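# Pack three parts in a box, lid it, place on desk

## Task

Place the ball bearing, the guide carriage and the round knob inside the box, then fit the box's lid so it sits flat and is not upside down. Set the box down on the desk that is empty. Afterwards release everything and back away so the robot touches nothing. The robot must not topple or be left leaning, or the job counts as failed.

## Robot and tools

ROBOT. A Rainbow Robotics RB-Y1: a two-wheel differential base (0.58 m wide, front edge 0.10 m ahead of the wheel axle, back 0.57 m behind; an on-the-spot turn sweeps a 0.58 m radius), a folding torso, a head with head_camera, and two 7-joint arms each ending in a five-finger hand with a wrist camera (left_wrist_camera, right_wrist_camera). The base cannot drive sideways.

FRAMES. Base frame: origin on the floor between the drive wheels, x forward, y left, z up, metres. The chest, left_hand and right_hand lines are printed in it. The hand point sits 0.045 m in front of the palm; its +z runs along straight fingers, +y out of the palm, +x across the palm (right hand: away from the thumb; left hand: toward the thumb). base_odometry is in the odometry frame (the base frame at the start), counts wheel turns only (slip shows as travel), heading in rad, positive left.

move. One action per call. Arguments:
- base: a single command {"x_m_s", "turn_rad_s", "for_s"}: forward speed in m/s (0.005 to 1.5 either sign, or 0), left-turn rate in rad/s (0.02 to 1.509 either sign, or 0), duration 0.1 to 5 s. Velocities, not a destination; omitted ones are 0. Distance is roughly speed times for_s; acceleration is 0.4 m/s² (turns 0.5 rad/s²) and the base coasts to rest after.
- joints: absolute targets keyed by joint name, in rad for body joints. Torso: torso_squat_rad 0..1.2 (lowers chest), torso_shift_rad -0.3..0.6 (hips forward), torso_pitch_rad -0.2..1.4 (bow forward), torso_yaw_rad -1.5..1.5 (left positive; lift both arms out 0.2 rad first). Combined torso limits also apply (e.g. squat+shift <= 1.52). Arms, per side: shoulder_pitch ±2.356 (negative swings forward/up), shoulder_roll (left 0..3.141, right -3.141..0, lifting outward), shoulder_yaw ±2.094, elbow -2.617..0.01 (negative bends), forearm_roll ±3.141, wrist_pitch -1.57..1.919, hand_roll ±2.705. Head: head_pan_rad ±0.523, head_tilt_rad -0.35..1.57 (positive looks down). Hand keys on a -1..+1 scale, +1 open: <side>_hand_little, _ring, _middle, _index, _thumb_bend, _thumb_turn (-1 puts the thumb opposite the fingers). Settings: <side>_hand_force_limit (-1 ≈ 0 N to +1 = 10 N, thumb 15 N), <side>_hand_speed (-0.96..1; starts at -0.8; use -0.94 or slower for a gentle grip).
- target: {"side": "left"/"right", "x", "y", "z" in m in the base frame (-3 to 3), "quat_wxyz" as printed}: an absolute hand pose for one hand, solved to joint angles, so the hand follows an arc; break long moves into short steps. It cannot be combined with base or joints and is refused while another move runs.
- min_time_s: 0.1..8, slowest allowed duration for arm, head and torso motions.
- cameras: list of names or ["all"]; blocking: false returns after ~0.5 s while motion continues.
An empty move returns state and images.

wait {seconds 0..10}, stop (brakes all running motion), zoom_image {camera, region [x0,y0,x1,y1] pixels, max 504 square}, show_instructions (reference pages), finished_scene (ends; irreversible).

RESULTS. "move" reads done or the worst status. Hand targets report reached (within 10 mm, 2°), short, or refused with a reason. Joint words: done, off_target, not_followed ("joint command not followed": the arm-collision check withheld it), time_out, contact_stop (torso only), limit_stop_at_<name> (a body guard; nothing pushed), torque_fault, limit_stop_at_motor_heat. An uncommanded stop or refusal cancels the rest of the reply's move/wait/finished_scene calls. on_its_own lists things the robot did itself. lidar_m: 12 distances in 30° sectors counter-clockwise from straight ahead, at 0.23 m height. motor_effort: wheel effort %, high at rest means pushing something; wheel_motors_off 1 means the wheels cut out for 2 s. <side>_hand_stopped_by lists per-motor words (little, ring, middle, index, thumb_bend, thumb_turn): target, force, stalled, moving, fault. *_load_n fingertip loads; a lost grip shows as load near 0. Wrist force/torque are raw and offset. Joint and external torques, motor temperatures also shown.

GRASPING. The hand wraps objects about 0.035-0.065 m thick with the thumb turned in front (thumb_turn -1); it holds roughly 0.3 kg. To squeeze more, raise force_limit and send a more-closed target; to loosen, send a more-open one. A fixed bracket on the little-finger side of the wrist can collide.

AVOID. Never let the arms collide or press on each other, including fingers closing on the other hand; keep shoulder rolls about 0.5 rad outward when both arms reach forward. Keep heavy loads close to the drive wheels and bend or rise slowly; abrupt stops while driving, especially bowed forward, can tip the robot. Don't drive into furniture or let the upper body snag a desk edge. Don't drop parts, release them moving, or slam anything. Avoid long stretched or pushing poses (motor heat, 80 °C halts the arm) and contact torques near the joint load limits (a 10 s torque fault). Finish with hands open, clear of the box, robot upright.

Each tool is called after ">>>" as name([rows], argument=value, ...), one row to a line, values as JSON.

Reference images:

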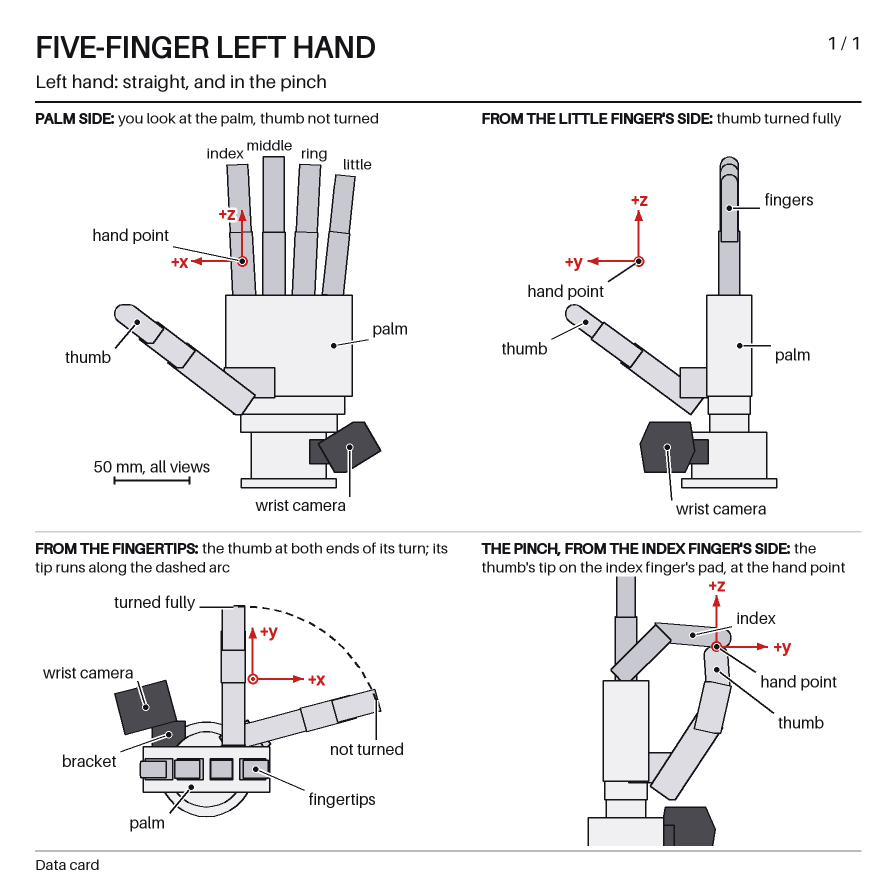

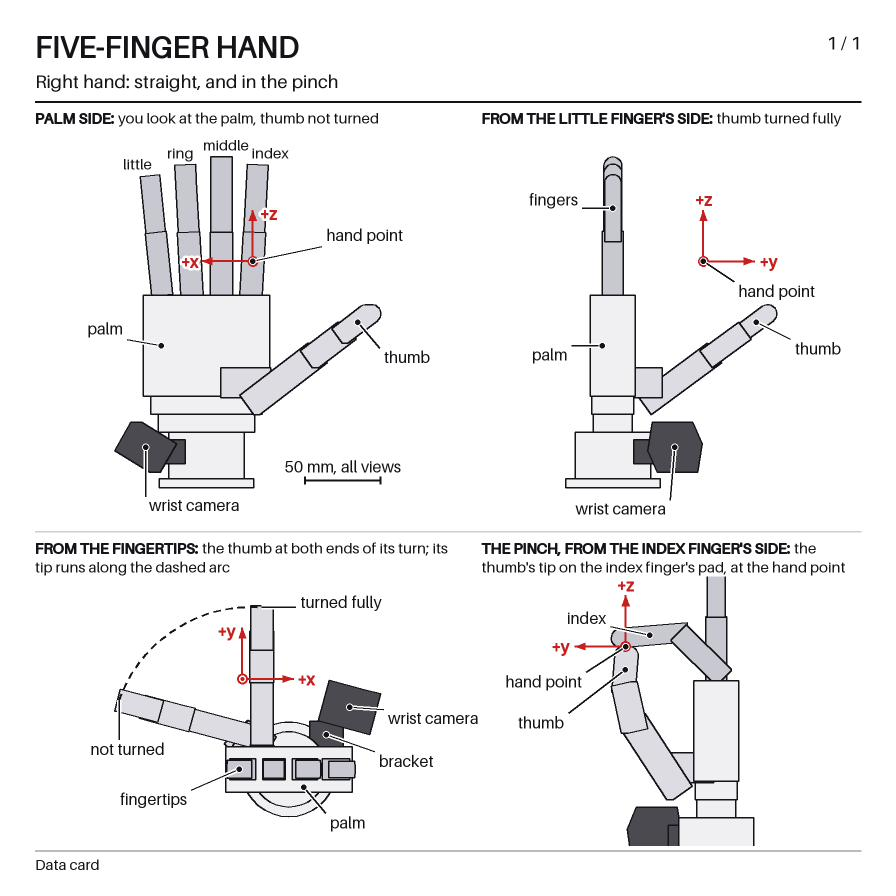

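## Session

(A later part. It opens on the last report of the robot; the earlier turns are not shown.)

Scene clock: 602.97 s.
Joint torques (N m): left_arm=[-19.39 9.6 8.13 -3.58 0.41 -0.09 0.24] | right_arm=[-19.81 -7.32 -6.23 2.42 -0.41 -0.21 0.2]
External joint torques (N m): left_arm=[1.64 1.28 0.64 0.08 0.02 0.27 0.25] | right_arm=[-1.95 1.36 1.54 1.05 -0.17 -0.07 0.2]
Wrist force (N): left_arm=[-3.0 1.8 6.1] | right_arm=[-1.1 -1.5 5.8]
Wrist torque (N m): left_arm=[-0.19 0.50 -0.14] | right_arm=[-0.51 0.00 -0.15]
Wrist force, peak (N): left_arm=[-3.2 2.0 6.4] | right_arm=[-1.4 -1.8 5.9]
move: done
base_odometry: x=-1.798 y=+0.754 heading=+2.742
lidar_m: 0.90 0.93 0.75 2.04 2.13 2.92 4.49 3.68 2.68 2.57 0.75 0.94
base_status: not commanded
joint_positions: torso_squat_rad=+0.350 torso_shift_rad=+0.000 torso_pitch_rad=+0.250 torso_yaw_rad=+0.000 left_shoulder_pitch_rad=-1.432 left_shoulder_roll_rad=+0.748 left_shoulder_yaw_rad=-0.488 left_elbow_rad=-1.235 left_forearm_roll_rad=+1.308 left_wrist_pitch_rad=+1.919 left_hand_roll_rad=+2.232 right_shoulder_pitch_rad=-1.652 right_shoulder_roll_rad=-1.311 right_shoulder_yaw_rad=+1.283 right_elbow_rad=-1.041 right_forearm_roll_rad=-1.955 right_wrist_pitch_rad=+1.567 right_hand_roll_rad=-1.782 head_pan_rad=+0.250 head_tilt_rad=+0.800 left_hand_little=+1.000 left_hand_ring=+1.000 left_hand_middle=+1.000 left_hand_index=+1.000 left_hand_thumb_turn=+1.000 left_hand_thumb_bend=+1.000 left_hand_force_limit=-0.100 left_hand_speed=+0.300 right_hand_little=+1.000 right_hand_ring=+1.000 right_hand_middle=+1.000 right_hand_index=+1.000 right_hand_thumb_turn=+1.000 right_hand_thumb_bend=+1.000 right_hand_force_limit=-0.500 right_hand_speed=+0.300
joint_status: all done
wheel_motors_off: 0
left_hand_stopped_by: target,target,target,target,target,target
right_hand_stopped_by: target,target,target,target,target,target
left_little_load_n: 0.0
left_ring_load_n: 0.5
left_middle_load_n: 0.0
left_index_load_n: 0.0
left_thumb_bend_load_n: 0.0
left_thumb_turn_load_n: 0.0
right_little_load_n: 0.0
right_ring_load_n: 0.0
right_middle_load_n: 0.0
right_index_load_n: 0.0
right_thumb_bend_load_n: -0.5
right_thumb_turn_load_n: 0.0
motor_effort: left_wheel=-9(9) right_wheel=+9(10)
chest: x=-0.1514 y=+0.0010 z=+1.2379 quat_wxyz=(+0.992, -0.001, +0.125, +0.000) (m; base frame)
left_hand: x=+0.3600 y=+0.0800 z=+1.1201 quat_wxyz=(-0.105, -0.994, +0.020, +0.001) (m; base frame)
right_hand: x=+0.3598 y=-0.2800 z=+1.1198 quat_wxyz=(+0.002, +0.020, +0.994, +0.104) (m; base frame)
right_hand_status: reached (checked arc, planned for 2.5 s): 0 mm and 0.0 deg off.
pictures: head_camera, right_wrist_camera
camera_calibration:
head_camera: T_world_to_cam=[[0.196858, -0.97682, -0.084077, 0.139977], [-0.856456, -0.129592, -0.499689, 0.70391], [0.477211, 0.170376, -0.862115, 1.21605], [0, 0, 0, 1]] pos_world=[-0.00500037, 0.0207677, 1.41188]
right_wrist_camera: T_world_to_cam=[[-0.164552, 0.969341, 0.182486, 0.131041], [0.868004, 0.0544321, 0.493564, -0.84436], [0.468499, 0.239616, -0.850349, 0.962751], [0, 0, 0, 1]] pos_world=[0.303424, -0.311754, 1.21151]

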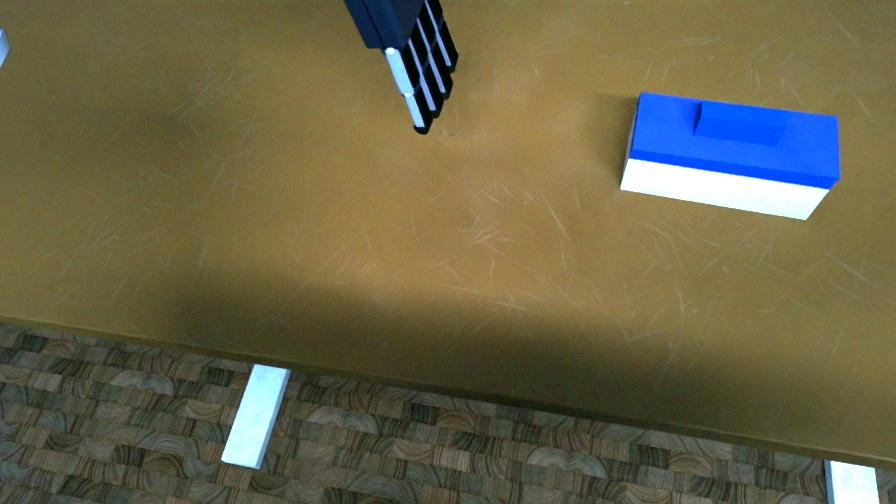

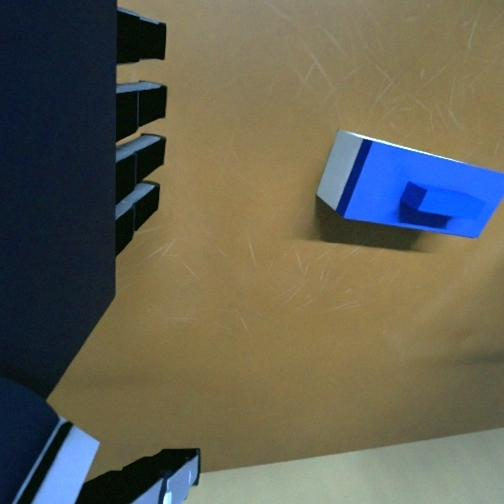

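>>> move(target={"side":"left","x":0.384,"y":-0.03,"z":1.09,"quat_wxyz":[0.1045,0.9939,-0.0348,-0.0037]}, min_time_s=1.5)

>>> move(target={"side":"right","x":0.378,"y":-0.18,"z":1.09,"quat_wxyz":[0.0037,0.0348,0.9939,0.1045]}, min_time_s=1.5, cameras=["all"])

Scene clock: 619.90 s.
Joint torques (N m): left_arm=[-22.23 7.01 4.55 -4.23 0.06 -0.4 -0.39] | right_arm=[-19.68 -7.44 -6.23 2.08 -0.1 -0.23 0.15]
External joint torques (N m): left_arm=[0.78 -0.36 -1.4 0.3 -0.36 -0.06 -0.39] | right_arm=[-1.83 1.25 1.54 0.7 0.13 -0.09 0.15]
Wrist force (N): left_arm=[-3.3 2.2 5.7] | right_arm=[-1.3 -1.5 5.7]
Wrist torque (N m): left_arm=[-0.03 0.54 -0.40] | right_arm=[-0.49 0.02 -0.16]
Wrist force, peak (N): left_arm=[-3.6 1.6 6.5] | right_arm=[-1.3 -1.6 6.0]
move: done
base_odometry: x=-1.798 y=+0.754 heading=+2.742
lidar_m: 0.90 0.93 0.76 2.05 2.13 2.92 4.48 3.66 2.68 2.57 0.76 0.93
base_status: not commanded
joint_positions: torso_squat_rad=+0.350 torso_shift_rad=+0.000 torso_pitch_rad=+0.250 torso_yaw_rad=+0.000 left_shoulder_pitch_rad=-1.621 left_shoulder_roll_rad=+0.437 left_shoulder_yaw_rad=-0.603 left_elbow_rad=-0.842 left_forearm_roll_rad=+1.194 left_wrist_pitch_rad=+1.764 left_hand_roll_rad=+2.178 right_shoulder_pitch_rad=-1.652 right_shoulder_roll_rad=-1.311 right_shoulder_yaw_rad=+1.283 right_elbow_rad=-1.041 right_forearm_roll_rad=-1.955 right_wrist_pitch_rad=+1.567 right_hand_roll_rad=-1.782 head_pan_rad=+0.250 head_tilt_rad=+0.800 left_hand_little=+1.000 left_hand_ring=+1.000 left_hand_middle=+1.000 left_hand_index=+1.000 left_hand_thumb_turn=+1.000 left_hand_thumb_bend=+1.000 left_hand_force_limit=-0.100 left_hand_speed=+0.300 right_hand_little=+1.000 right_hand_ring=+1.000 right_hand_middle=+1.000 right_hand_index=+1.000 right_hand_thumb_turn=+1.000 right_hand_thumb_bend=+1.000 right_hand_force_limit=-0.500 right_hand_speed=+0.300
joint_status: all done
wheel_motors_off: 0
left_hand_stopped_by: target,target,target,target,target,target
right_hand_stopped_by: target,target,target,target,target,target
left_little_load_n: 0.0
left_ring_load_n: 0.0
left_middle_load_n: 0.0
left_index_load_n: 0.0
left_thumb_bend_load_n: 0.0
left_thumb_turn_load_n: 0.0
right_little_load_n: 0.0
right_ring_load_n: 0.0
right_middle_load_n: 0.0
right_index_load_n: 0.0
right_thumb_bend_load_n: 0.0
right_thumb_turn_load_n: 0.0
motor_effort: left_wheel=-8(9) right_wheel=+8(10)
chest: x=-0.1514 y=+0.0010 z=+1.2379 quat_wxyz=(+0.992, -0.001, +0.125, +0.000) (m; base frame)
left_hand: x=+0.3838 y=-0.0299 z=+1.0900 quat_wxyz=(-0.105, -0.994, +0.034, +0.003) (m; base frame)
left_hand_status: reached (checked arc, planned for 1.5 s): 0 mm and 0.1 deg off.
right_hand: x=+0.3598 y=-0.2800 z=+1.1198 quat_wxyz=(+0.002, +0.020, +0.994, +0.104) (m; base frame)
pictures: none

Scene clock: 621.73 s.
Joint torques (N m): left_arm=[-22.26 6.77 4.7 -4.18 0.08 -0.3 -0.47] | right_arm=[-21.57 -7.51 -7.23 0.75 -0.06 -0.77 -0.19]
External joint torques (N m): left_arm=[0.75 -0.6 -1.25 0.36 -0.34 0.04 -0.46] | right_arm=[-1.94 0.93 1.25 -0.5 0.12 -0.52 -0.19]
Wrist force (N): left_arm=[-3.2 2.3 6.0] | right_arm=[-1.0 -1.5 5.7]
Wrist torque (N m): left_arm=[-0.04 0.52 -0.38] | right_arm=[-0.47 -0.02 -0.15]
Wrist force, peak (N): left_arm=[-3.5 2.3 6.4] | right_arm=[-1.1 -1.4 6.0]
move: done
base_odometry: x=-1.798 y=+0.754 heading=+2.742
lidar_m: 0.89 0.95 0.74 2.03 2.13 2.92 4.49 3.66 2.68 2.58 0.75 0.94
base_status: not commanded
joint_positions: torso_squat_rad=+0.350 torso_shift_rad=+0.000 torso_pitch_rad=+0.250 torso_yaw_rad=+0.000 left_shoulder_pitch_rad=-1.621 left_shoulder_roll_rad=+0.437 left_shoulder_yaw_rad=-0.603 left_elbow_rad=-0.842 left_forearm_roll_rad=+1.194 left_wrist_pitch_rad=+1.764 left_hand_roll_rad=+2.178 right_shoulder_pitch_rad=-1.669 right_shoulder_roll_rad=-1.155 right_shoulder_yaw_rad=+1.300 right_elbow_rad=-1.172 right_forearm_roll_rad=-1.908 right_wrist_pitch_rad=+1.444 right_hand_roll_rad=-2.071 head_pan_rad=+0.250 head_tilt_rad=+0.800 left_hand_little=+1.000 left_hand_ring=+1.000 left_hand_middle=+1.000 left_hand_index=+1.000 left_hand_thumb_turn=+1.000 left_hand_thumb_bend=+1.000 left_hand_force_limit=-0.100 left_hand_speed=+0.300 right_hand_little=+1.000 right_hand_ring=+1.000 right_hand_middle=+1.000 right_hand_index=+1.000 right_hand_thumb_turn=+1.000 right_hand_thumb_bend=+1.000 right_hand_force_limit=-0.500 right_hand_speed=+0.300
joint_status: all done
wheel_motors_off: 0
left_hand_stopped_by: target,target,target,target,target,target
right_hand_stopped_by: target,target,target,target,target,target
left_little_load_n: 0.0
left_ring_load_n: 0.0
left_middle_load_n: 0.0
left_index_load_n: 0.0
left_thumb_bend_load_n: 0.0
left_thumb_turn_load_n: 0.0
right_little_load_n: 0.0
right_ring_load_n: 0.0
right_middle_load_n: 0.0
right_index_load_n: 0.0
right_thumb_bend_load_n: 0.0
right_thumb_turn_load_n: 0.0
motor_effort: left_wheel=-8(9) right_wheel=+9(10)
chest: x=-0.1514 y=+0.0010 z=+1.2379 quat_wxyz=(+0.992, -0.001, +0.125, +0.000) (m; base frame)
left_hand: x=+0.3838 y=-0.0299 z=+1.0900 quat_wxyz=(-0.105, -0.994, +0.034, +0.003) (m; base frame)
right_hand: x=+0.3779 y=-0.1802 z=+1.0898 quat_wxyz=(+0.004, +0.035, +0.994, +0.105) (m; base frame)
right_hand_status: reached (checked arc, planned for 1.5 s): 0 mm and 0.0 deg off.
pictures: head_camera, left_wrist_camera, right_wrist_camera
camera_calibration:
head_camera: T_world_to_cam=[[0.196858, -0.97682, -0.084077, 0.139977], [-0.856456, -0.129592, -0.499689, 0.70391], [0.477211, 0.170376, -0.862115, 1.21605], [0, 0, 0, 1]] pos_world=[-0.00500037, 0.0207677, 1.41188]
left_wrist_camera: T_world_to_cam=[[0.335394, 0.913817, -0.229018, 0.155639], [0.804324, -0.151194, 0.574634, -0.944142], [0.490484, -0.376933, -0.785714, 0.771548], [0, 0, 0, 1]] pos_world=[0.328763, 0.005848, 1.1844]
right_wrist_camera: T_world_to_cam=[[-0.135342, 0.973764, 0.182936, 0.0321218], [0.869597, 0.0282551, 0.492954, -0.855371], [0.474852, 0.225798, -0.850606, 0.900327], [0, 0, 0, 1]] pos_world=[0.320653, -0.210403, 1.18161]

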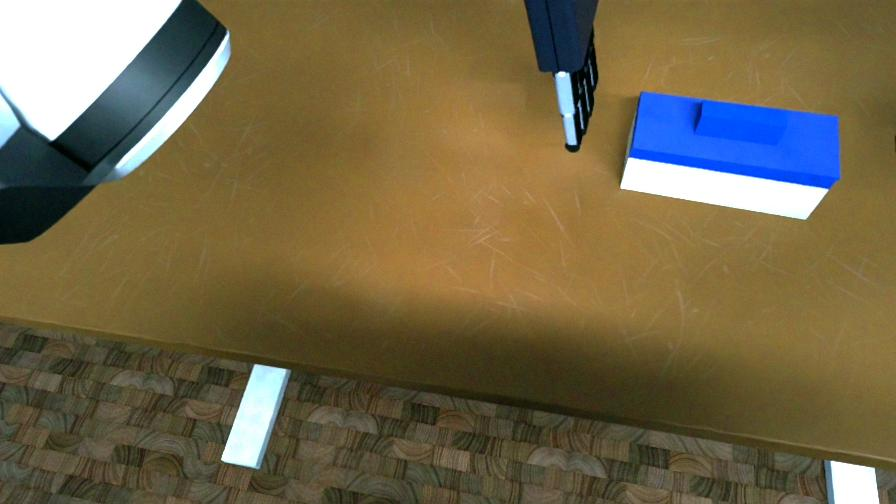

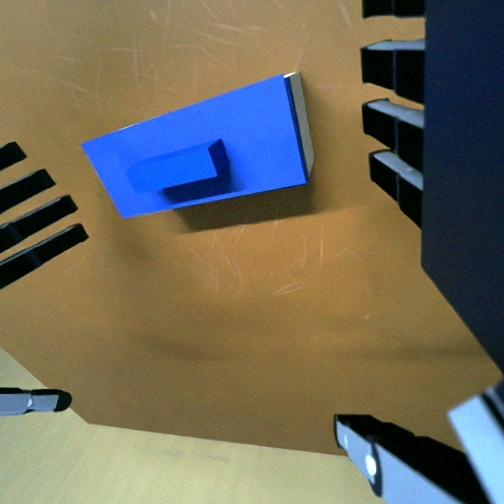

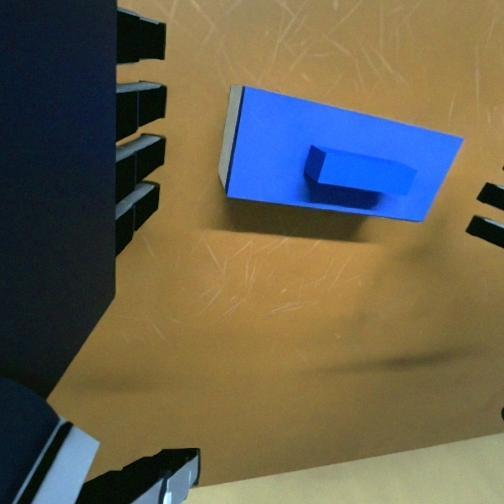

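>>> move(target={"side":"left","x":0.384,"y":-0.03,"z":1.056,"quat_wxyz":[0.1045,0.9939,-0.0348,-0.0037]}, min_time_s=1)

>>> move(target={"side":"right","x":0.3745,"y":-0.175,"z":1.056,"quat_wxyz":[0.0037,0.0348,0.9939,0.1045]}, min_time_s=1)

>>> move(joints={"head_pan_rad": -0.15, "head_tilt_rad": 0.75}, cameras=["all"])

>>> zoom_image(camera="head_camera", region=[330, 50, 630, 250])

Scene clock: 632.93 s.
Joint torques (N m): left_arm=[-21.15 6.02 4.5 -6.16 0.03 -0.45 -0.47] | right_arm=[-21.71 -6.81 -6.49 0.54 0.2 -0.77 -0.12]
External joint torques (N m): left_arm=[1.78 -1.08 -1.5 -1.45 -0.4 -0.12 -0.46] | right_arm=[-2.09 1.63 1.99 -0.71 0.39 -0.52 -0.12]
Wrist force (N): left_arm=[-3.0 2.1 5.9] | right_arm=[-1.0 -1.6 5.6]
Wrist torque (N m): left_arm=[-0.09 0.51 -0.39] | right_arm=[-0.48 -0.01 -0.14]
Wrist force, peak (N): left_arm=[-3.4 2.4 6.3] | right_arm=[-1.0 -1.5 6.0]
move: done
base_odometry: x=-1.798 y=+0.754 heading=+2.742
lidar_m: 0.90 0.93 0.74 2.05 2.12 2.92 4.48 3.66 2.67 2.57 0.75 0.94
base_status: not commanded
joint_positions: torso_squat_rad=+0.350 torso_shift_rad=+0.000 torso_pitch_rad=+0.250 torso_yaw_rad=+0.000 left_shoulder_pitch_rad=-1.559 left_shoulder_roll_rad=+0.422 left_shoulder_yaw_rad=-0.622 left_elbow_rad=-0.847 left_forearm_roll_rad=+1.172 left_wrist_pitch_rad=+1.706 left_hand_roll_rad=+2.163 right_shoulder_pitch_rad=-1.669 right_shoulder_roll_rad=-1.155 right_shoulder_yaw_rad=+1.300 right_elbow_rad=-1.172 right_forearm_roll_rad=-1.908 right_wrist_pitch_rad=+1.444 right_hand_roll_rad=-2.071 head_pan_rad=+0.250 head_tilt_rad=+0.800 left_hand_little=+1.000 left_hand_ring=+1.000 left_hand_middle=+1.000 left_hand_index=+1.000 left_hand_thumb_turn=+1.000 left_hand_thumb_bend=+1.000 left_hand_force_limit=-0.100 left_hand_speed=+0.300 right_hand_little=+1.000 right_hand_ring=+1.000 right_hand_middle=+1.000 right_hand_index=+1.000 right_hand_thumb_turn=+1.000 right_hand_thumb_bend=+1.000 right_hand_force_limit=-0.500 right_hand_speed=+0.300
joint_status: all done
wheel_motors_off: 0
left_hand_stopped_by: target,target,target,target,target,target
right_hand_stopped_by: target,target,target,target,target,target
left_little_load_n: 0.0
left_ring_load_n: 0.0
left_middle_load_n: 0.0
left_index_load_n: 0.0
left_thumb_bend_load_n: -0.5
left_thumb_turn_load_n: 0.0
right_little_load_n: 0.0
right_ring_load_n: 0.0
right_middle_load_n: 0.0
right_index_load_n: 0.0
right_thumb_bend_load_n: 0.0
right_thumb_turn_load_n: 0.0
motor_effort: left_wheel=-7(9) right_wheel=+9(10)
chest: x=-0.1514 y=+0.0010 z=+1.2379 quat_wxyz=(+0.992, -0.001, +0.125, +0.000) (m; base frame)
left_hand: x=+0.3841 y=-0.0298 z=+1.0561 quat_wxyz=(-0.105, -0.994, +0.034, +0.004) (m; base frame)
left_hand_status: reached (checked arc, planned for 1.0 s): 0 mm and 0.0 deg off.
right_hand: x=+0.3779 y=-0.1802 z=+1.0898 quat_wxyz=(+0.004, +0.035, +0.994, +0.105) (m; base frame)
pictures: none

Scene clock: 634.27 s.
Joint torques (N m): left_arm=[-20.98 5.87 4.68 -6.19 0.12 -0.55 -0.47] | right_arm=[-18.61 -7.03 -6.98 0.42 0.16 -0.9 -0.13]
External joint torques (N m): left_arm=[1.95 -1.23 -1.32 -1.48 -0.31 -0.22 -0.47] | right_arm=[0.95 1.84 1.66 -0.75 0.34 -0.65 -0.13]
Wrist force (N): left_arm=[-3.0 2.2 6.1] | right_arm=[-0.9 -1.6 5.7]
Wrist torque (N m): left_arm=[-0.08 0.52 -0.40] | right_arm=[-0.47 -0.02 -0.15]
Wrist force, peak (N): left_arm=[-3.3 2.2 6.3] | right_arm=[-0.9 -1.5 6.0]
move: done
base_odometry: x=-1.798 y=+0.754 heading=+2.742
lidar_m: 0.90 0.93 0.75 2.04 2.13 2.91 4.49 3.67 2.68 2.58 0.74 0.93
base_status: not commanded
joint_positions: torso_squat_rad=+0.350 torso_shift_rad=+0.000 torso_pitch_rad=+0.250 torso_yaw_rad=+0.000 left_shoulder_pitch_rad=-1.559 left_shoulder_roll_rad=+0.422 left_shoulder_yaw_rad=-0.622 left_elbow_rad=-0.847 left_forearm_roll_rad=+1.172 left_wrist_pitch_rad=+1.706 left_hand_roll_rad=+2.163 right_shoulder_pitch_rad=-1.610 right_shoulder_roll_rad=-1.144 right_shoulder_yaw_rad=+1.317 right_elbow_rad=-1.215 right_forearm_roll_rad=-1.887 right_wrist_pitch_rad=+1.363 right_hand_roll_rad=-2.088 head_pan_rad=+0.250 head_tilt_rad=+0.800 left_hand_little=+1.000 left_hand_ring=+1.000 left_hand_middle=+1.000 left_hand_index=+1.000 left_hand_thumb_turn=+1.000 left_hand_thumb_bend=+1.000 left_hand_force_limit=-0.100 left_hand_speed=+0.300 right_hand_little=+1.000 right_hand_ring=+1.000 right_hand_middle=+1.000 right_hand_index=+1.000 right_hand_thumb_turn=+1.000 right_hand_thumb_bend=+1.000 right_hand_force_limit=-0.500 right_hand_speed=+0.300
joint_status: all done
wheel_motors_off: 0
left_hand_stopped_by: target,target,target,target,target,target
right_hand_stopped_by: target,target,target,target,target,target
left_little_load_n: 0.0
left_ring_load_n: 0.0
left_middle_load_n: 0.0
left_index_load_n: 0.0
left_thumb_bend_load_n: 0.0
left_thumb_turn_load_n: 0.0
right_little_load_n: 0.0
right_ring_load_n: 0.0
right_middle_load_n: 0.0
right_index_load_n: 0.0
right_thumb_bend_load_n: 0.0
right_thumb_turn_load_n: 0.0
motor_effort: left_wheel=-8(10) right_wheel=+9(10)
chest: x=-0.1514 y=+0.0010 z=+1.2379 quat_wxyz=(+0.992, -0.001, +0.125, +0.000) (m; base frame)
left_hand: x=+0.3841 y=-0.0298 z=+1.0561 quat_wxyz=(-0.105, -0.994, +0.034, +0.004) (m; base frame)
right_hand: x=+0.3746 y=-0.1751 z=+1.0562 quat_wxyz=(+0.004, +0.035, +0.994, +0.105) (m; base frame)
right_hand_status: reached (checked arc, planned for 1.0 s): 0 mm and 0.0 deg off.
pictures: none

Scene clock: 635.20 s.
Joint torques (N m): left_arm=[-21.05 5.81 4.68 -6.27 0.09 -0.42 -0.48] | right_arm=[-18.58 -7.3 -7.01 0.23 0.28 -0.86 -0.22]
External joint torques (N m): left_arm=[1.88 -1.29 -1.32 -1.56 -0.33 -0.09 -0.48] | right_arm=[0.98 1.56 1.63 -0.94 0.46 -0.6 -0.22]
Wrist force (N): left_arm=[-2.9 2.2 5.8] | right_arm=[-0.9 -1.6 5.8]
Wrist torque (N m): left_arm=[-0.06 0.48 -0.37] | right_arm=[-0.48 -0.01 -0.15]
Wrist force, peak (N): left_arm=[-3.3 2.3 6.2] | right_arm=[-0.9 -1.4 6.0]
move: done
base_odometry: x=-1.798 y=+0.754 heading=+2.742
lidar_m: 0.89 0.94 0.75 2.04 2.13 2.91 4.49 3.66 2.68 2.57 0.76 0.93
base_status: not commanded
joint_positions: torso_squat_rad=+0.350 torso_shift_rad=+0.000 torso_pitch_rad=+0.250 torso_yaw_rad=+0.000 left_shoulder_pitch_rad=-1.559 left_shoulder_roll_rad=+0.422 left_shoulder_yaw_rad=-0.622 left_elbow_rad=-0.847 left_forearm_roll_rad=+1.172 left_wrist_pitch_rad=+1.706 left_hand_roll_rad=+2.163 right_shoulder_pitch_rad=-1.610 right_shoulder_roll_rad=-1.144 right_shoulder_yaw_rad=+1.317 right_elbow_rad=-1.215 right_forearm_roll_rad=-1.887 right_wrist_pitch_rad=+1.363 right_hand_roll_rad=-2.088 head_pan_rad=-0.150 head_tilt_rad=+0.750 left_hand_little=+1.000 left_hand_ring=+1.000 left_hand_middle=+1.000 left_hand_index=+1.000 left_hand_thumb_turn=+1.000 left_hand_thumb_bend=+1.000 left_hand_force_limit=-0.100 left_hand_speed=+0.300 right_hand_little=+1.000 right_hand_ring=+1.000 right_hand_middle=+1.000 right_hand_index=+1.000 right_hand_thumb_turn=+1.000 right_hand_thumb_bend=+1.000 right_hand_force_limit=-0.500 right_hand_speed=+0.300
joint_status: all done
wheel_motors_off: 0
left_hand_stopped_by: target,target,target,target,target,target
right_hand_stopped_by: target,target,target,target,target,target
left_little_load_n: 0.0
left_ring_load_n: 0.0
left_middle_load_n: 0.0
left_index_load_n: 0.0
left_thumb_bend_load_n: 0.0
left_thumb_turn_load_n: 0.0
right_little_load_n: 0.0
right_ring_load_n: 0.0
right_middle_load_n: 0.0
right_index_load_n: 0.0
right_thumb_bend_load_n: 0.0
right_thumb_turn_load_n: 0.0
motor_effort: left_wheel=-7(8) right_wheel=+8(10)
chest: x=-0.1514 y=+0.0010 z=+1.2379 quat_wxyz=(+0.992, -0.001, +0.125, +0.000) (m; base frame)
left_hand: x=+0.3841 y=-0.0298 z=+1.0561 quat_wxyz=(-0.105, -0.994, +0.034, +0.004) (m; base frame)
right_hand: x=+0.3746 y=-0.1751 z=+1.0562 quat_wxyz=(+0.004, +0.035, +0.994, +0.105) (m; base frame)
pictures: head_camera, left_wrist_camera, right_wrist_camera
camera_calibration:
head_camera: T_world_to_cam=[[-0.186565, -0.982369, 0.0120022, -0.0279853], [-0.825547, 0.150136, -0.543995, 0.769277], [0.532602, -0.111399, -0.839003, 1.18789], [0, 0, 0, 1]] pos_world=[-0.00281973, -0.0106585, 1.41546]
left_wrist_camera: T_world_to_cam=[[0.335479, 0.913823, -0.228869, 0.147565], [0.80502, -0.151909, 0.573469, -0.92393], [0.489282, -0.376631, -0.786608, 0.746216], [0, 0, 0, 1]] pos_world=[0.329167, 0.00584686, 1.1506]
right_wrist_camera: T_world_to_cam=[[-0.135635, 0.973758, 0.182753, 0.0331759], [0.869269, 0.0284583, 0.493519, -0.836537], [0.475367, 0.2258, -0.850318, 0.871584], [0, 0, 0, 1]] pos_world=[0.317354, -0.205302, 1.14791]

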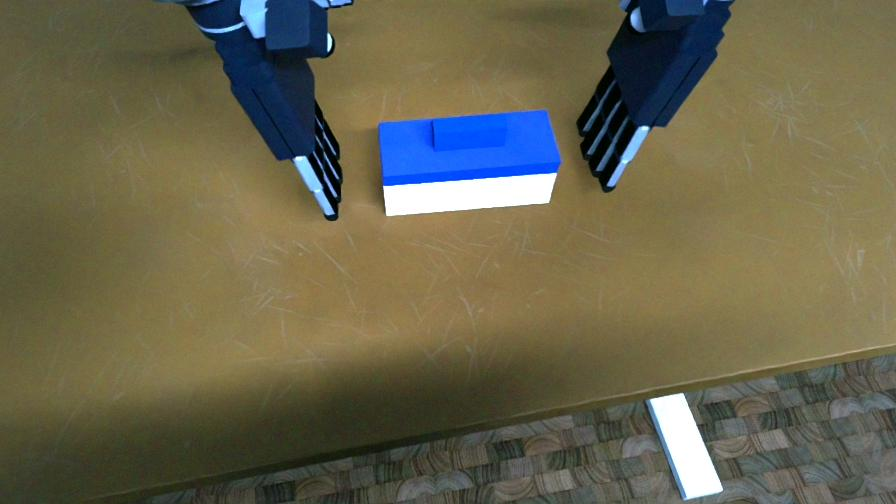

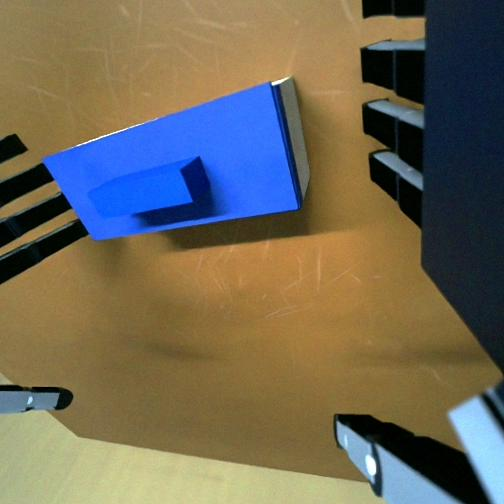

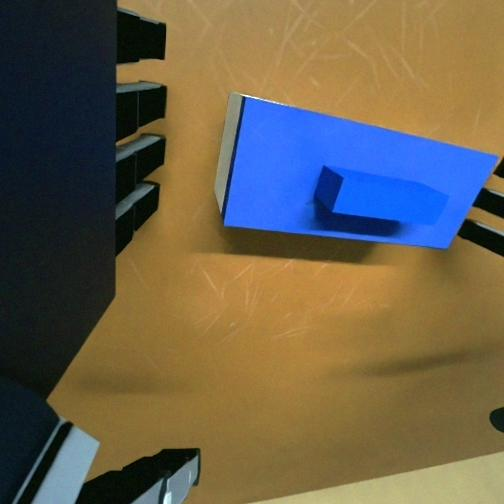

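Scaled by 1.680.

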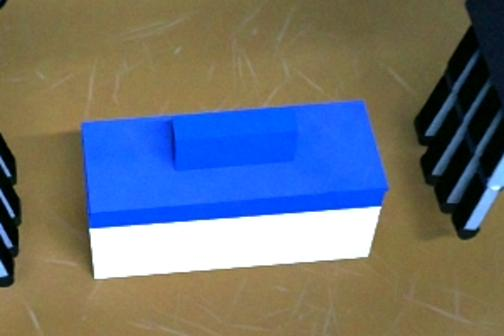

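>>> move(target={"side":"left","x":0.3845,"y":-0.056,"z":1.056,"quat_wxyz":[0.1045,0.9939,-0.0348,-0.0037]}, min_time_s=1.2)

>>> move(target={"side":"right","x":0.3745,"y":-0.148,"z":1.056,"quat_wxyz":[0.0037,0.0348,0.9939,0.1045]}, min_time_s=1.2, cameras=["all"])

>>> zoom_image(camera="head_camera", region=[330, 50, 630, 250])

Scene clock: 641.30 s.
Joint torques (N m): left_arm=[-22.87 5.94 3.95 -4.46 0.1 -0.47 -0.52] | right_arm=[-18.38 -7.31 -7.59 0.47 0.03 -0.66 -0.37]
External joint torques (N m): left_arm=[0.22 -1.1 -1.53 0.34 -0.33 -0.13 -0.52] | right_arm=[1.17 1.56 1.05 -0.7 0.2 -0.41 -0.37]
Wrist force (N): left_arm=[-3.5 2.0 6.0] | right_arm=[-1.0 -1.5 5.8]
Wrist torque (N m): left_arm=[-0.14 0.56 -0.39] | right_arm=[-0.47 0.00 -0.16]
Wrist force, peak (N): left_arm=[-3.4 1.8 6.6] | right_arm=[-1.1 -1.5 6.0]
move: done
base_odometry: x=-1.798 y=+0.754 heading=+2.742
lidar_m: 0.89 0.94 0.75 2.05 2.13 2.92 4.49 3.66 2.68 2.59 0.75 0.94
base_status: not commanded
joint_positions: torso_squat_rad=+0.350 torso_shift_rad=+0.000 torso_pitch_rad=+0.250 torso_yaw_rad=+0.000 left_shoulder_pitch_rad=-1.613 left_shoulder_roll_rad=+0.350 left_shoulder_yaw_rad=-0.634 left_elbow_rad=-0.749 left_forearm_roll_rad=+1.159 left_wrist_pitch_rad=+1.676 left_hand_roll_rad=+2.163 right_shoulder_pitch_rad=-1.610 right_shoulder_roll_rad=-1.144 right_shoulder_yaw_rad=+1.317 right_elbow_rad=-1.215 right_forearm_roll_rad=-1.887 right_wrist_pitch_rad=+1.363 right_hand_roll_rad=-2.088 head_pan_rad=-0.150 head_tilt_rad=+0.750 left_hand_little=+1.000 left_hand_ring=+1.000 left_hand_middle=+1.000 left_hand_index=+1.000 left_hand_thumb_turn=+1.000 left_hand_thumb_bend=+1.000 left_hand_force_limit=-0.100 left_hand_speed=+0.300 right_hand_little=+1.000 right_hand_ring=+1.000 right_hand_middle=+1.000 right_hand_index=+1.000 right_hand_thumb_turn=+1.000 right_hand_thumb_bend=+1.000 right_hand_force_limit=-0.500 right_hand_speed=+0.300
joint_status: all done
wheel_motors_off: 0
left_hand_stopped_by: target,target,target,target,target,target
right_hand_stopped_by: target,target,target,target,target,target
left_little_load_n: 0.0
left_ring_load_n: 0.0
left_middle_load_n: 0.0
left_index_load_n: 0.0
left_thumb_bend_load_n: -0.5
left_thumb_turn_load_n: 0.0
right_little_load_n: 0.0
right_ring_load_n: 0.0
right_middle_load_n: 0.0
right_index_load_n: 0.0
right_thumb_bend_load_n: 0.0
right_thumb_turn_load_n: 0.0
motor_effort: left_wheel=-6(9) right_wheel=+9(10)
chest: x=-0.1514 y=+0.0010 z=+1.2379 quat_wxyz=(+0.992, -0.001, +0.125, +0.000) (m; base frame)
left_hand: x=+0.3844 y=-0.0558 z=+1.0560 quat_wxyz=(-0.105, -0.994, +0.034, +0.003) (m; base frame)
left_hand_status: reached (checked arc, planned for 1.2 s): 0 mm and 0.1 deg off.
right_hand: x=+0.3746 y=-0.1751 z=+1.0562 quat_wxyz=(+0.004, +0.035, +0.994, +0.105) (m; base frame)
pictures: none

Scene clock: 642.83 s.
Joint torques (N m): left_arm=[-22.8 5.82 4.13 -4.36 0.06 -0.5 -0.53] | right_arm=[-21.92 -6.98 -7.31 0.15 0.1 -0.77 -0.18]
External joint torques (N m): left_arm=[0.29 -1.21 -1.35 0.43 -0.37 -0.17 -0.53] | right_arm=[-2.02 1.61 1.45 -0.97 0.26 -0.49 -0.18]
Wrist force (N): left_arm=[-3.4 2.1 5.9] | right_arm=[-0.9 -1.5 5.8]
Wrist torque (N m): left_arm=[-0.11 0.56 -0.41] | right_arm=[-0.46 -0.01 -0.17]
Wrist force, peak (N): left_arm=[-3.7 1.9 6.7] | right_arm=[-1.0 -1.6 6.0]
move: done
base_odometry: x=-1.798 y=+0.754 heading=+2.742
lidar_m: 0.90 0.94 0.75 2.04 2.11 2.93 4.47 3.66 2.69 2.58 0.75 0.93
base_status: not commanded
joint_positions: torso_squat_rad=+0.350 torso_shift_rad=+0.000 torso_pitch_rad=+0.250 torso_yaw_rad=+0.000 left_shoulder_pitch_rad=-1.613 left_shoulder_roll_rad=+0.350 left_shoulder_yaw_rad=-0.634 left_elbow_rad=-0.749 left_forearm_roll_rad=+1.159 left_wrist_pitch_rad=+1.676 left_hand_roll_rad=+2.163 right_shoulder_pitch_rad=-1.630 right_shoulder_roll_rad=-1.102 right_shoulder_yaw_rad=+1.321 right_elbow_rad=-1.240 right_forearm_roll_rad=-1.873 right_wrist_pitch_rad=+1.352 right_hand_roll_rad=-2.160 head_pan_rad=-0.150 head_tilt_rad=+0.750 left_hand_little=+1.000 left_hand_ring=+1.000 left_hand_middle=+1.000 left_hand_index=+1.000 left_hand_thumb_turn=+1.000 left_hand_thumb_bend=+1.000 left_hand_force_limit=-0.100 left_hand_speed=+0.300 right_hand_little=+1.000 right_hand_ring=+1.000 right_hand_middle=+1.000 right_hand_index=+1.000 right_hand_thumb_turn=+1.000 right_hand_thumb_bend=+1.000 right_hand_force_limit=-0.500 right_hand_speed=+0.300
joint_status: all done
wheel_motors_off: 0
left_hand_stopped_by: target,target,target,target,target,target
right_hand_stopped_by: target,target,target,target,target,target
left_little_load_n: 0.0
left_ring_load_n: 0.0
left_middle_load_n: 0.0
left_index_load_n: 0.0
left_thumb_bend_load_n: 0.0
left_thumb_turn_load_n: 0.0
right_little_load_n: 0.0
right_ring_load_n: 0.0
right_middle_load_n: 0.0
right_index_load_n: 0.0
right_thumb_bend_load_n: 0.0
right_thumb_turn_load_n: 0.0
motor_effort: left_wheel=-8(9) right_wheel=+8(10)
chest: x=-0.1514 y=+0.0010 z=+1.2379 quat_wxyz=(+0.992, -0.001, +0.125, +0.000) (m; base frame)
left_hand: x=+0.3844 y=-0.0558 z=+1.0560 quat_wxyz=(-0.105, -0.994, +0.034, +0.003) (m; base frame)
right_hand: x=+0.3744 y=-0.1483 z=+1.0558 quat_wxyz=(+0.004, +0.035, +0.994, +0.105) (m; base frame)
right_hand_status: reached (checked arc, planned for 1.2 s): 0 mm and 0.0 deg off.
pictures: head_camera, left_wrist_camera, right_wrist_camera
camera_calibration:
head_camera: T_world_to_cam=[[-0.186565, -0.982369, 0.0120022, -0.0279853], [-0.825547, 0.150136, -0.543995, 0.769277], [0.532602, -0.111399, -0.839003, 1.18789], [0, 0, 0, 1]] pos_world=[-0.00281973, -0.0106585, 1.41546]
left_wrist_camera: T_world_to_cam=[[0.335368, 0.913832, -0.228996, 0.171302], [0.804509, -0.151324, 0.574339, -0.928729], [0.490197, -0.376844, -0.785936, 0.735127], [0, 0, 0, 1]] pos_world=[0.329364, -0.0200523, 1.1504]
right_wrist_camera: T_world_to_cam=[[-0.13519, 0.973786, 0.182931, 0.00668303], [0.869658, 0.0281492, 0.492852, -0.836479], [0.474783, 0.225716, -0.850667, 0.865872], [0, 0, 0, 1]] pos_world=[0.317253, -0.178403, 1.14761]

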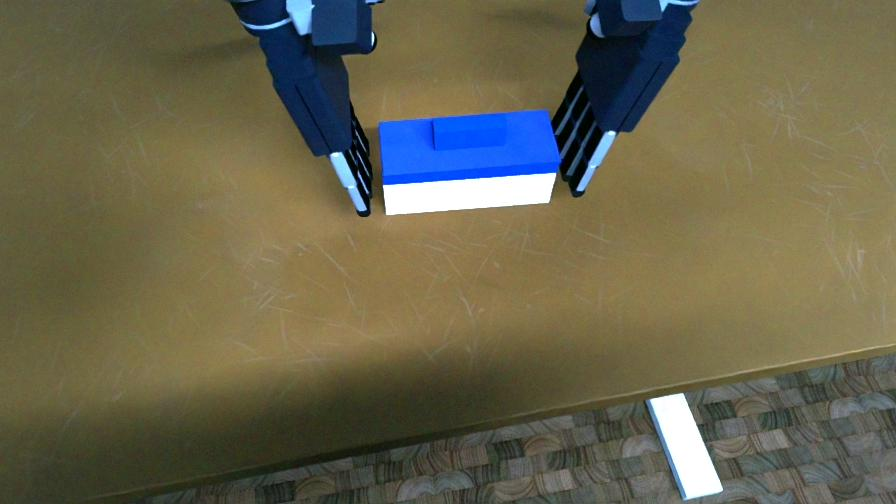

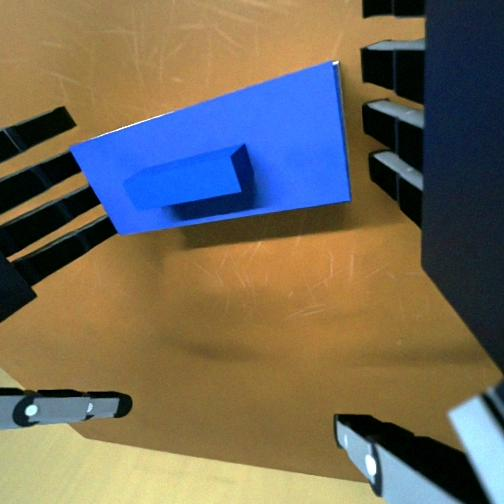

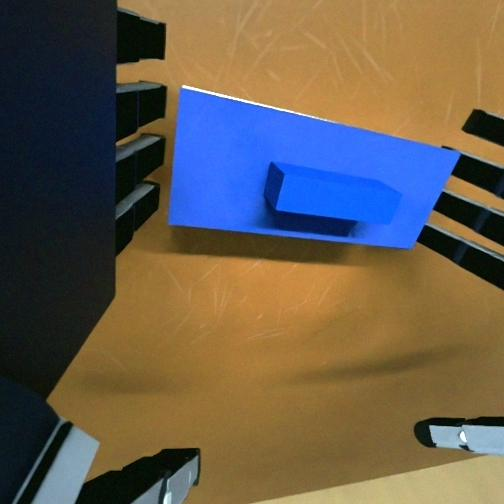

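Scaled by 1.680.

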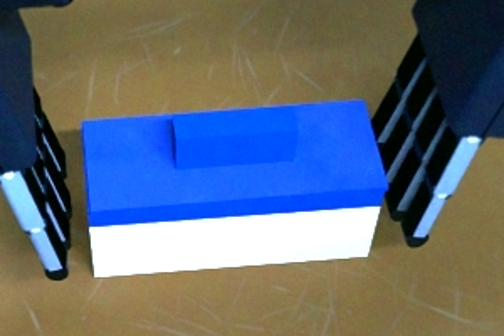

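>>> move(target={"side":"left","x":0.3905,"y":-0.066,"z":1.056,"quat_wxyz":[0.1045,0.9939,-0.0348,-0.0037]}, min_time_s=1)

>>> move(target={"side":"right","x":0.3825,"y":-0.138,"z":1.056,"quat_wxyz":[0.0037,0.0348,0.9939,0.1045]}, min_time_s=1, cameras=["all"])

>>> zoom_image(camera="head_camera", region=[330, 50, 630, 250])

Scene clock: 649.43 s.
Joint torques (N m): left_arm=[-22.9 6.16 3.36 -4.5 0.3 -0.45 -0.51] | right_arm=[-22.19 -7.16 -7.05 0.57 0.12 -0.89 -0.39]
External joint torques (N m): left_arm=[0.43 -1.13 -1.29 0.35 -0.14 -0.13 -0.51] | right_arm=[-2.29 1.43 1.71 -0.55 0.28 -0.61 -0.39]
Wrist force (N): left_arm=[-3.2 2.2 6.3] | right_arm=[-0.8 -1.6 5.7]
Wrist torque (N m): left_arm=[-0.12 0.51 -0.40] | right_arm=[-0.47 -0.02 -0.16]
Wrist force, peak (N): left_arm=[-3.6 2.5 6.4] | right_arm=[-0.7 -1.6 6.0]
move: done
base_odometry: x=-1.798 y=+0.754 heading=+2.742
lidar_m: 0.89 0.94 0.75 2.04 2.13 2.91 4.49 3.67 2.67 2.57 0.75 0.94
base_status: not commanded
joint_positions: torso_squat_rad=+0.350 torso_shift_rad=+0.000 torso_pitch_rad=+0.250 torso_yaw_rad=+0.000 left_shoulder_pitch_rad=-1.674 left_shoulder_roll_rad=+0.296 left_shoulder_yaw_rad=-0.637 left_elbow_rad=-0.606 left_forearm_roll_rad=+1.154 left_wrist_pitch_rad=+1.642 left_hand_roll_rad=+2.109 right_shoulder_pitch_rad=-1.630 right_shoulder_roll_rad=-1.102 right_shoulder_yaw_rad=+1.321 right_elbow_rad=-1.240 right_forearm_roll_rad=-1.873 right_wrist_pitch_rad=+1.352 right_hand_roll_rad=-2.160 head_pan_rad=-0.150 head_tilt_rad=+0.750 left_hand_little=+1.000 left_hand_ring=+1.000 left_hand_middle=+1.000 left_hand_index=+1.000 left_hand_thumb_turn=+1.000 left_hand_thumb_bend=+1.000 left_hand_force_limit=-0.100 left_hand_speed=+0.300 right_hand_little=+1.000 right_hand_ring=+1.000 right_hand_middle=+1.000 right_hand_index=+1.000 right_hand_thumb_turn=+1.000 right_hand_thumb_bend=+1.000 right_hand_force_limit=-0.500 right_hand_speed=+0.300
joint_status: all done
wheel_motors_off: 0
left_hand_stopped_by: target,target,target,target,target,target
right_hand_stopped_by: target,target,target,target,target,target
left_little_load_n: 0.0
left_ring_load_n: 0.0
left_middle_load_n: 0.0
left_index_load_n: 0.0
left_thumb_bend_load_n: 0.0
left_thumb_turn_load_n: 0.0
right_little_load_n: 0.0
right_ring_load_n: 0.0
right_middle_load_n: 0.0
right_index_load_n: 0.0
right_thumb_bend_load_n: 0.0
right_thumb_turn_load_n: 0.0
motor_effort: left_wheel=-6(9) right_wheel=+9(10)
chest: x=-0.1514 y=+0.0010 z=+1.2379 quat_wxyz=(+0.992, -0.001, +0.125, +0.000) (m; base frame)
left_hand: x=+0.3903 y=-0.0658 z=+1.0559 quat_wxyz=(-0.105, -0.994, +0.034, +0.003) (m; base frame)
left_hand_status: reached (checked arc, planned for 1.0 s): 0 mm and 0.2 deg off.
right_hand: x=+0.3744 y=-0.1482 z=+1.0558 quat_wxyz=(+0.003, +0.035, +0.994, +0.105) (m; base frame)
pictures: none

Scene clock: 650.77 s.
Joint torques (N m): left_arm=[-22.57 2.84 4.61 -6.46 2.87 -1.98 -0.44] | right_arm=[-23.97 -0.17 -10.57 -0.62 -2.78 -2.67 0.06]
External joint torques (N m): left_arm=[0.76 -4.46 -0.04 -1.61 2.43 -1.66 -0.44] | right_arm=[-3.62 8.39 -1.98 -1.71 -2.62 -2.38 0.06]
Wrist force (N): left_arm=[-3.9 -8.5 -1.4] | right_arm=[-0.9 -13.5 1.3]
Wrist torque (N m): left_arm=[0.84 0.38 -0.23] | right_arm=[0.51 0.12 -0.44]
Wrist force, peak (N): left_arm=[-3.9 -8.5 -1.4] | right_arm=[-0.5 -14.3 1.5]
move: done
base_odometry: x=-1.798 y=+0.754 heading=+2.742
lidar_m: 0.89 0.94 0.75 2.04 2.11 2.92 4.49 3.67 2.69 2.58 0.76 0.93
base_status: not commanded
joint_positions: torso_squat_rad=+0.350 torso_shift_rad=+0.000 torso_pitch_rad=+0.250 torso_yaw_rad=+0.000 left_shoulder_pitch_rad=-1.674 left_shoulder_roll_rad=+0.297 left_shoulder_yaw_rad=-0.638 left_elbow_rad=-0.605 left_forearm_roll_rad=+1.153 left_wrist_pitch_rad=+1.642 left_hand_roll_rad=+2.109 right_shoulder_pitch_rad=-1.643 right_shoulder_roll_rad=-1.060 right_shoulder_yaw_rad=+1.323 right_elbow_rad=-1.192 right_forearm_roll_rad=-1.868 right_wrist_pitch_rad=+1.359 right_hand_roll_rad=-2.159 head_pan_rad=-0.150 head_tilt_rad=+0.750 left_hand_little=+1.000 left_hand_ring=+1.000 left_hand_middle=+1.000 left_hand_index=+1.000 left_hand_thumb_turn=+1.000 left_hand_thumb_bend=+1.000 left_hand_force_limit=-0.100 left_hand_speed=+0.300 right_hand_little=+1.000 right_hand_ring=+1.000 right_hand_middle=+1.000 right_hand_index=+1.000 right_hand_thumb_turn=+1.000 right_hand_thumb_bend=+1.000 right_hand_force_limit=-0.500 right_hand_speed=+0.300
joint_status: all done
wheel_motors_off: 0
left_hand_stopped_by: target,target,target,target,target,target
right_hand_stopped_by: target,target,target,target,target,target
left_little_load_n: 0.0
left_ring_load_n: 0.0
left_middle_load_n: 2.5
left_index_load_n: 0.0
left_thumb_bend_load_n: 0.0
left_thumb_turn_load_n: 0.0
right_little_load_n: 0.0
right_ring_load_n: 0.0
right_middle_load_n: 2.0
right_index_load_n: 0.0
right_thumb_bend_load_n: 0.0
right_thumb_turn_load_n: 0.0
motor_effort: left_wheel=-8(9) right_wheel=+9(10)
chest: x=-0.1514 y=+0.0010 z=+1.2379 quat_wxyz=(+0.992, -0.001, +0.125, +0.000) (m; base frame)
left_hand: x=+0.3907 y=-0.0649 z=+1.0558 quat_wxyz=(-0.104, -0.994, +0.034, +0.002) (m; base frame)
right_hand: x=+0.3819 y=-0.1397 z=+1.0557 quat_wxyz=(+0.004, +0.036, +0.994, +0.104) (m; base frame)
right_hand_status: reached (checked arc, planned for 1.0 s): 2 mm and 0.2 deg off.
pictures: head_camera, left_wrist_camera, right_wrist_camera
camera_calibration:
head_camera: T_world_to_cam=[[-0.186565, -0.982369, 0.0120022, -0.0279853], [-0.825547, 0.150136, -0.543995, 0.769277], [0.532602, -0.111399, -0.839003, 1.18789], [0, 0, 0, 1]] pos_world=[-0.00281973, -0.0106585, 1.41546]
left_wrist_camera: T_world_to_cam=[[0.33414, 0.914608, -0.227692, 0.17673], [0.8041, -0.150595, 0.575104, -0.9358], [0.491705, -0.375252, -0.785756, 0.727799], [0, 0, 0, 1]] pos_world=[0.335562, -0.0294574, 1.15029]
right_wrist_camera: T_world_to_cam=[[-0.13296, 0.974472, 0.180902, 0.000768134], [0.869, 0.026847, 0.494084, -0.844405], [0.476614, 0.222897, -0.850386, 0.858832], [0, 0, 0, 1]] pos_world=[0.324558, -0.16951, 1.14741]

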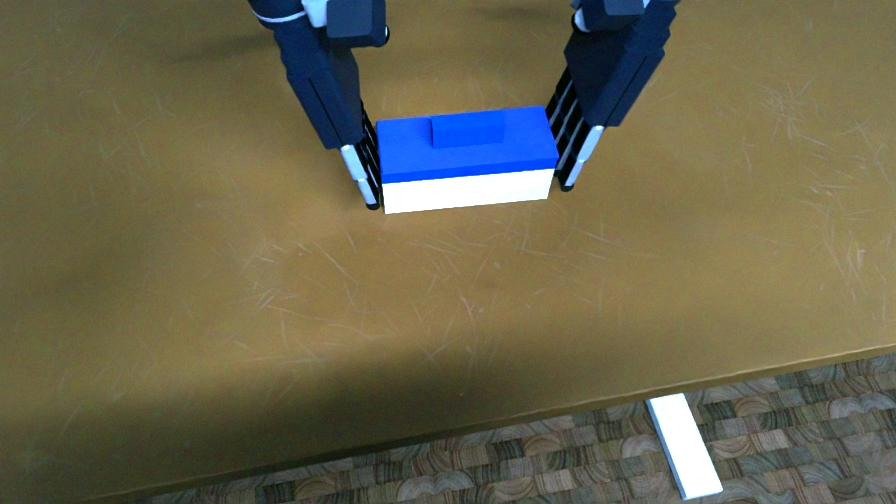

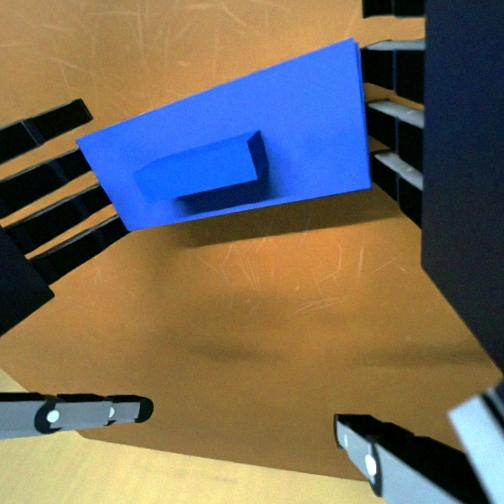

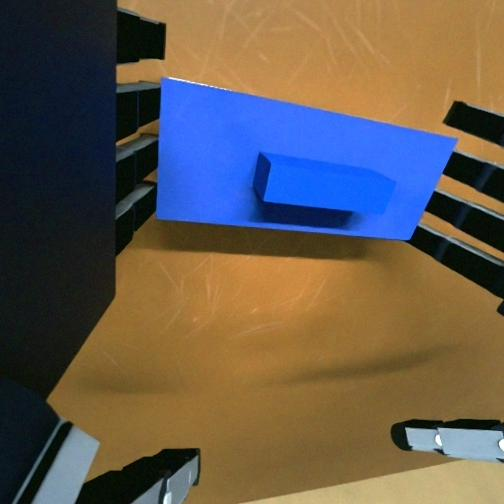

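Scaled by 1.680.

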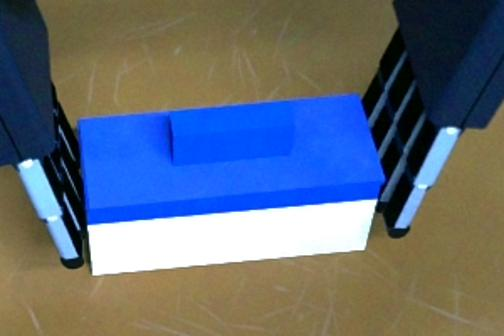

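>>> move(joints={"left_hand_index": 0.7, "left_hand_ring": 0.7, "left_hand_speed": -0.92, "left_hand_force_limit": -0.4, "right_hand_index": 0.7, "right_hand_ring": 0.7, "right_hand_speed": -0.92, "right_hand_force_limit": -0.4}, cameras=["left_wrist_camera","right_wrist_camera"])

Scene clock: 655.63 s.
Joint torques (N m): left_arm=[-22.71 2.27 5.18 -6.9 3.22 -1.96 -0.43] | right_arm=[-23.57 -0.54 -10.64 -0.68 -2.89 -2.72 -0.04]
External joint torques (N m): left_arm=[0.62 -5.03 0.53 -2.05 2.78 -1.65 -0.43] | right_arm=[-3.22 8.01 -2.05 -1.77 -2.73 -2.44 -0.04]
Wrist force (N): left_arm=[-3.2 -8.8 0.1] | right_arm=[-0.8 -14.1 2.1]
Wrist torque (N m): left_arm=[0.91 0.47 -0.18] | right_arm=[0.47 0.10 -0.47]
Wrist force, peak (N): left_arm=[-3.6 -9.2 0.1] | right_arm=[-0.1 -14.4 1.7]
move: off_target
base_odometry: x=-1.798 y=+0.754 heading=+2.742
lidar_m: 0.90 0.93 0.74 2.05 2.12 2.92 4.48 3.68 2.68 2.58 0.75 0.94
base_status: not commanded
joint_positions: torso_squat_rad=+0.350 torso_shift_rad=+0.000 torso_pitch_rad=+0.250 torso_yaw_rad=+0.000 left_shoulder_pitch_rad=-1.674 left_shoulder_roll_rad=+0.297 left_shoulder_yaw_rad=-0.638 left_elbow_rad=-0.605 left_forearm_roll_rad=+1.153 left_wrist_pitch_rad=+1.642 left_hand_roll_rad=+2.109 right_shoulder_pitch_rad=-1.643 right_shoulder_roll_rad=-1.060 right_shoulder_yaw_rad=+1.323 right_elbow_rad=-1.192 right_forearm_roll_rad=-1.868 right_wrist_pitch_rad=+1.359 right_hand_roll_rad=-2.159 head_pan_rad=-0.150 head_tilt_rad=+0.750 left_hand_little=+1.000 left_hand_ring=+0.979 left_hand_middle=+1.000 left_hand_index=+0.987 left_hand_thumb_turn=+1.000 left_hand_thumb_bend=+1.000 left_hand_force_limit=-0.400 left_hand_speed=-0.920 right_hand_little=+1.000 right_hand_ring=+0.987 right_hand_middle=+1.000 right_hand_index=+0.979 right_hand_thumb_turn=+1.000 right_hand_thumb_bend=+1.000 right_hand_force_limit=-0.400 right_hand_speed=-0.920
joint_status: left_hand_ring off_target (ended at +0.979, target +0.700); left_hand_index off_target (ended at +0.987, target +0.700); right_hand_ring off_target (ended at +0.987, target +0.700); right_hand_index off_target (ended at +0.979, target +0.700); the others done
wheel_motors_off: 0
left_hand_stopped_by: target,force,target,force,target,target
right_hand_stopped_by: target,force,target,force,target,target
left_little_load_n: 0.0
left_ring_load_n: 5.5
left_middle_load_n: 1.5
left_index_load_n: 3.5
left_thumb_bend_load_n: 0.0
left_thumb_turn_load_n: 0.0
right_little_load_n: 0.5
right_ring_load_n: 5.5
right_middle_load_n: 1.0
right_index_load_n: 4.0
right_thumb_bend_load_n: 0.0
right_thumb_turn_load_n: 0.0
motor_effort: left_wheel=-7(10) right_wheel=+10(10)
chest: x=-0.1514 y=+0.0010 z=+1.2379 quat_wxyz=(+0.992, -0.001, +0.125, +0.000) (m; base frame)
left_hand: x=+0.3907 y=-0.0648 z=+1.0558 quat_wxyz=(-0.104, -0.994, +0.033, +0.002) (m; base frame)
right_hand: x=+0.3819 y=-0.1397 z=+1.0556 quat_wxyz=(+0.004, +0.036, +0.994, +0.104) (m; base frame)
pictures: left_wrist_camera, right_wrist_camera
camera_calibration:
left_wrist_camera: T_world_to_cam=[[0.333977, 0.914732, -0.227431, 0.176375], [0.804111, -0.150604, 0.575087, -0.935711], [0.491798, -0.374946, -0.785844, 0.727837], [0, 0, 0, 1]] pos_world=[0.335562, -0.0293584, 1.15019]
right_wrist_camera: T_world_to_cam=[[-0.132892, 0.974492, 0.180848, 0.00081148], [0.869047, 0.0268351, 0.494002, -0.844328], [0.476547, 0.222814, -0.850445, 0.858908], [0, 0, 0, 1]] pos_world=[0.324558, -0.16951, 1.14741]

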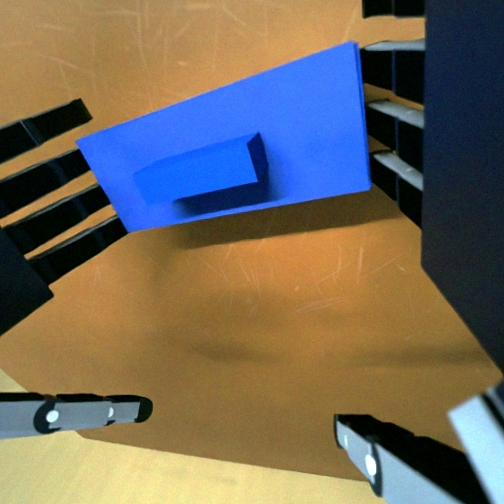

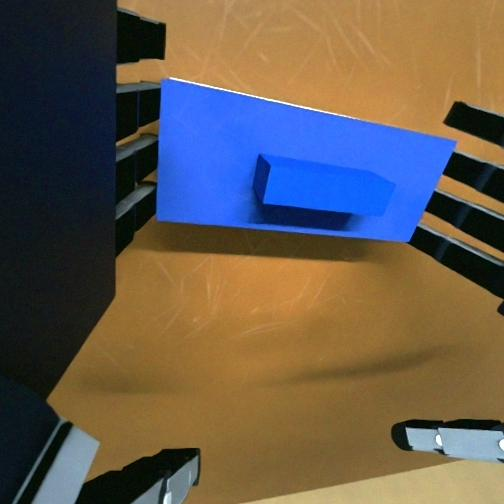

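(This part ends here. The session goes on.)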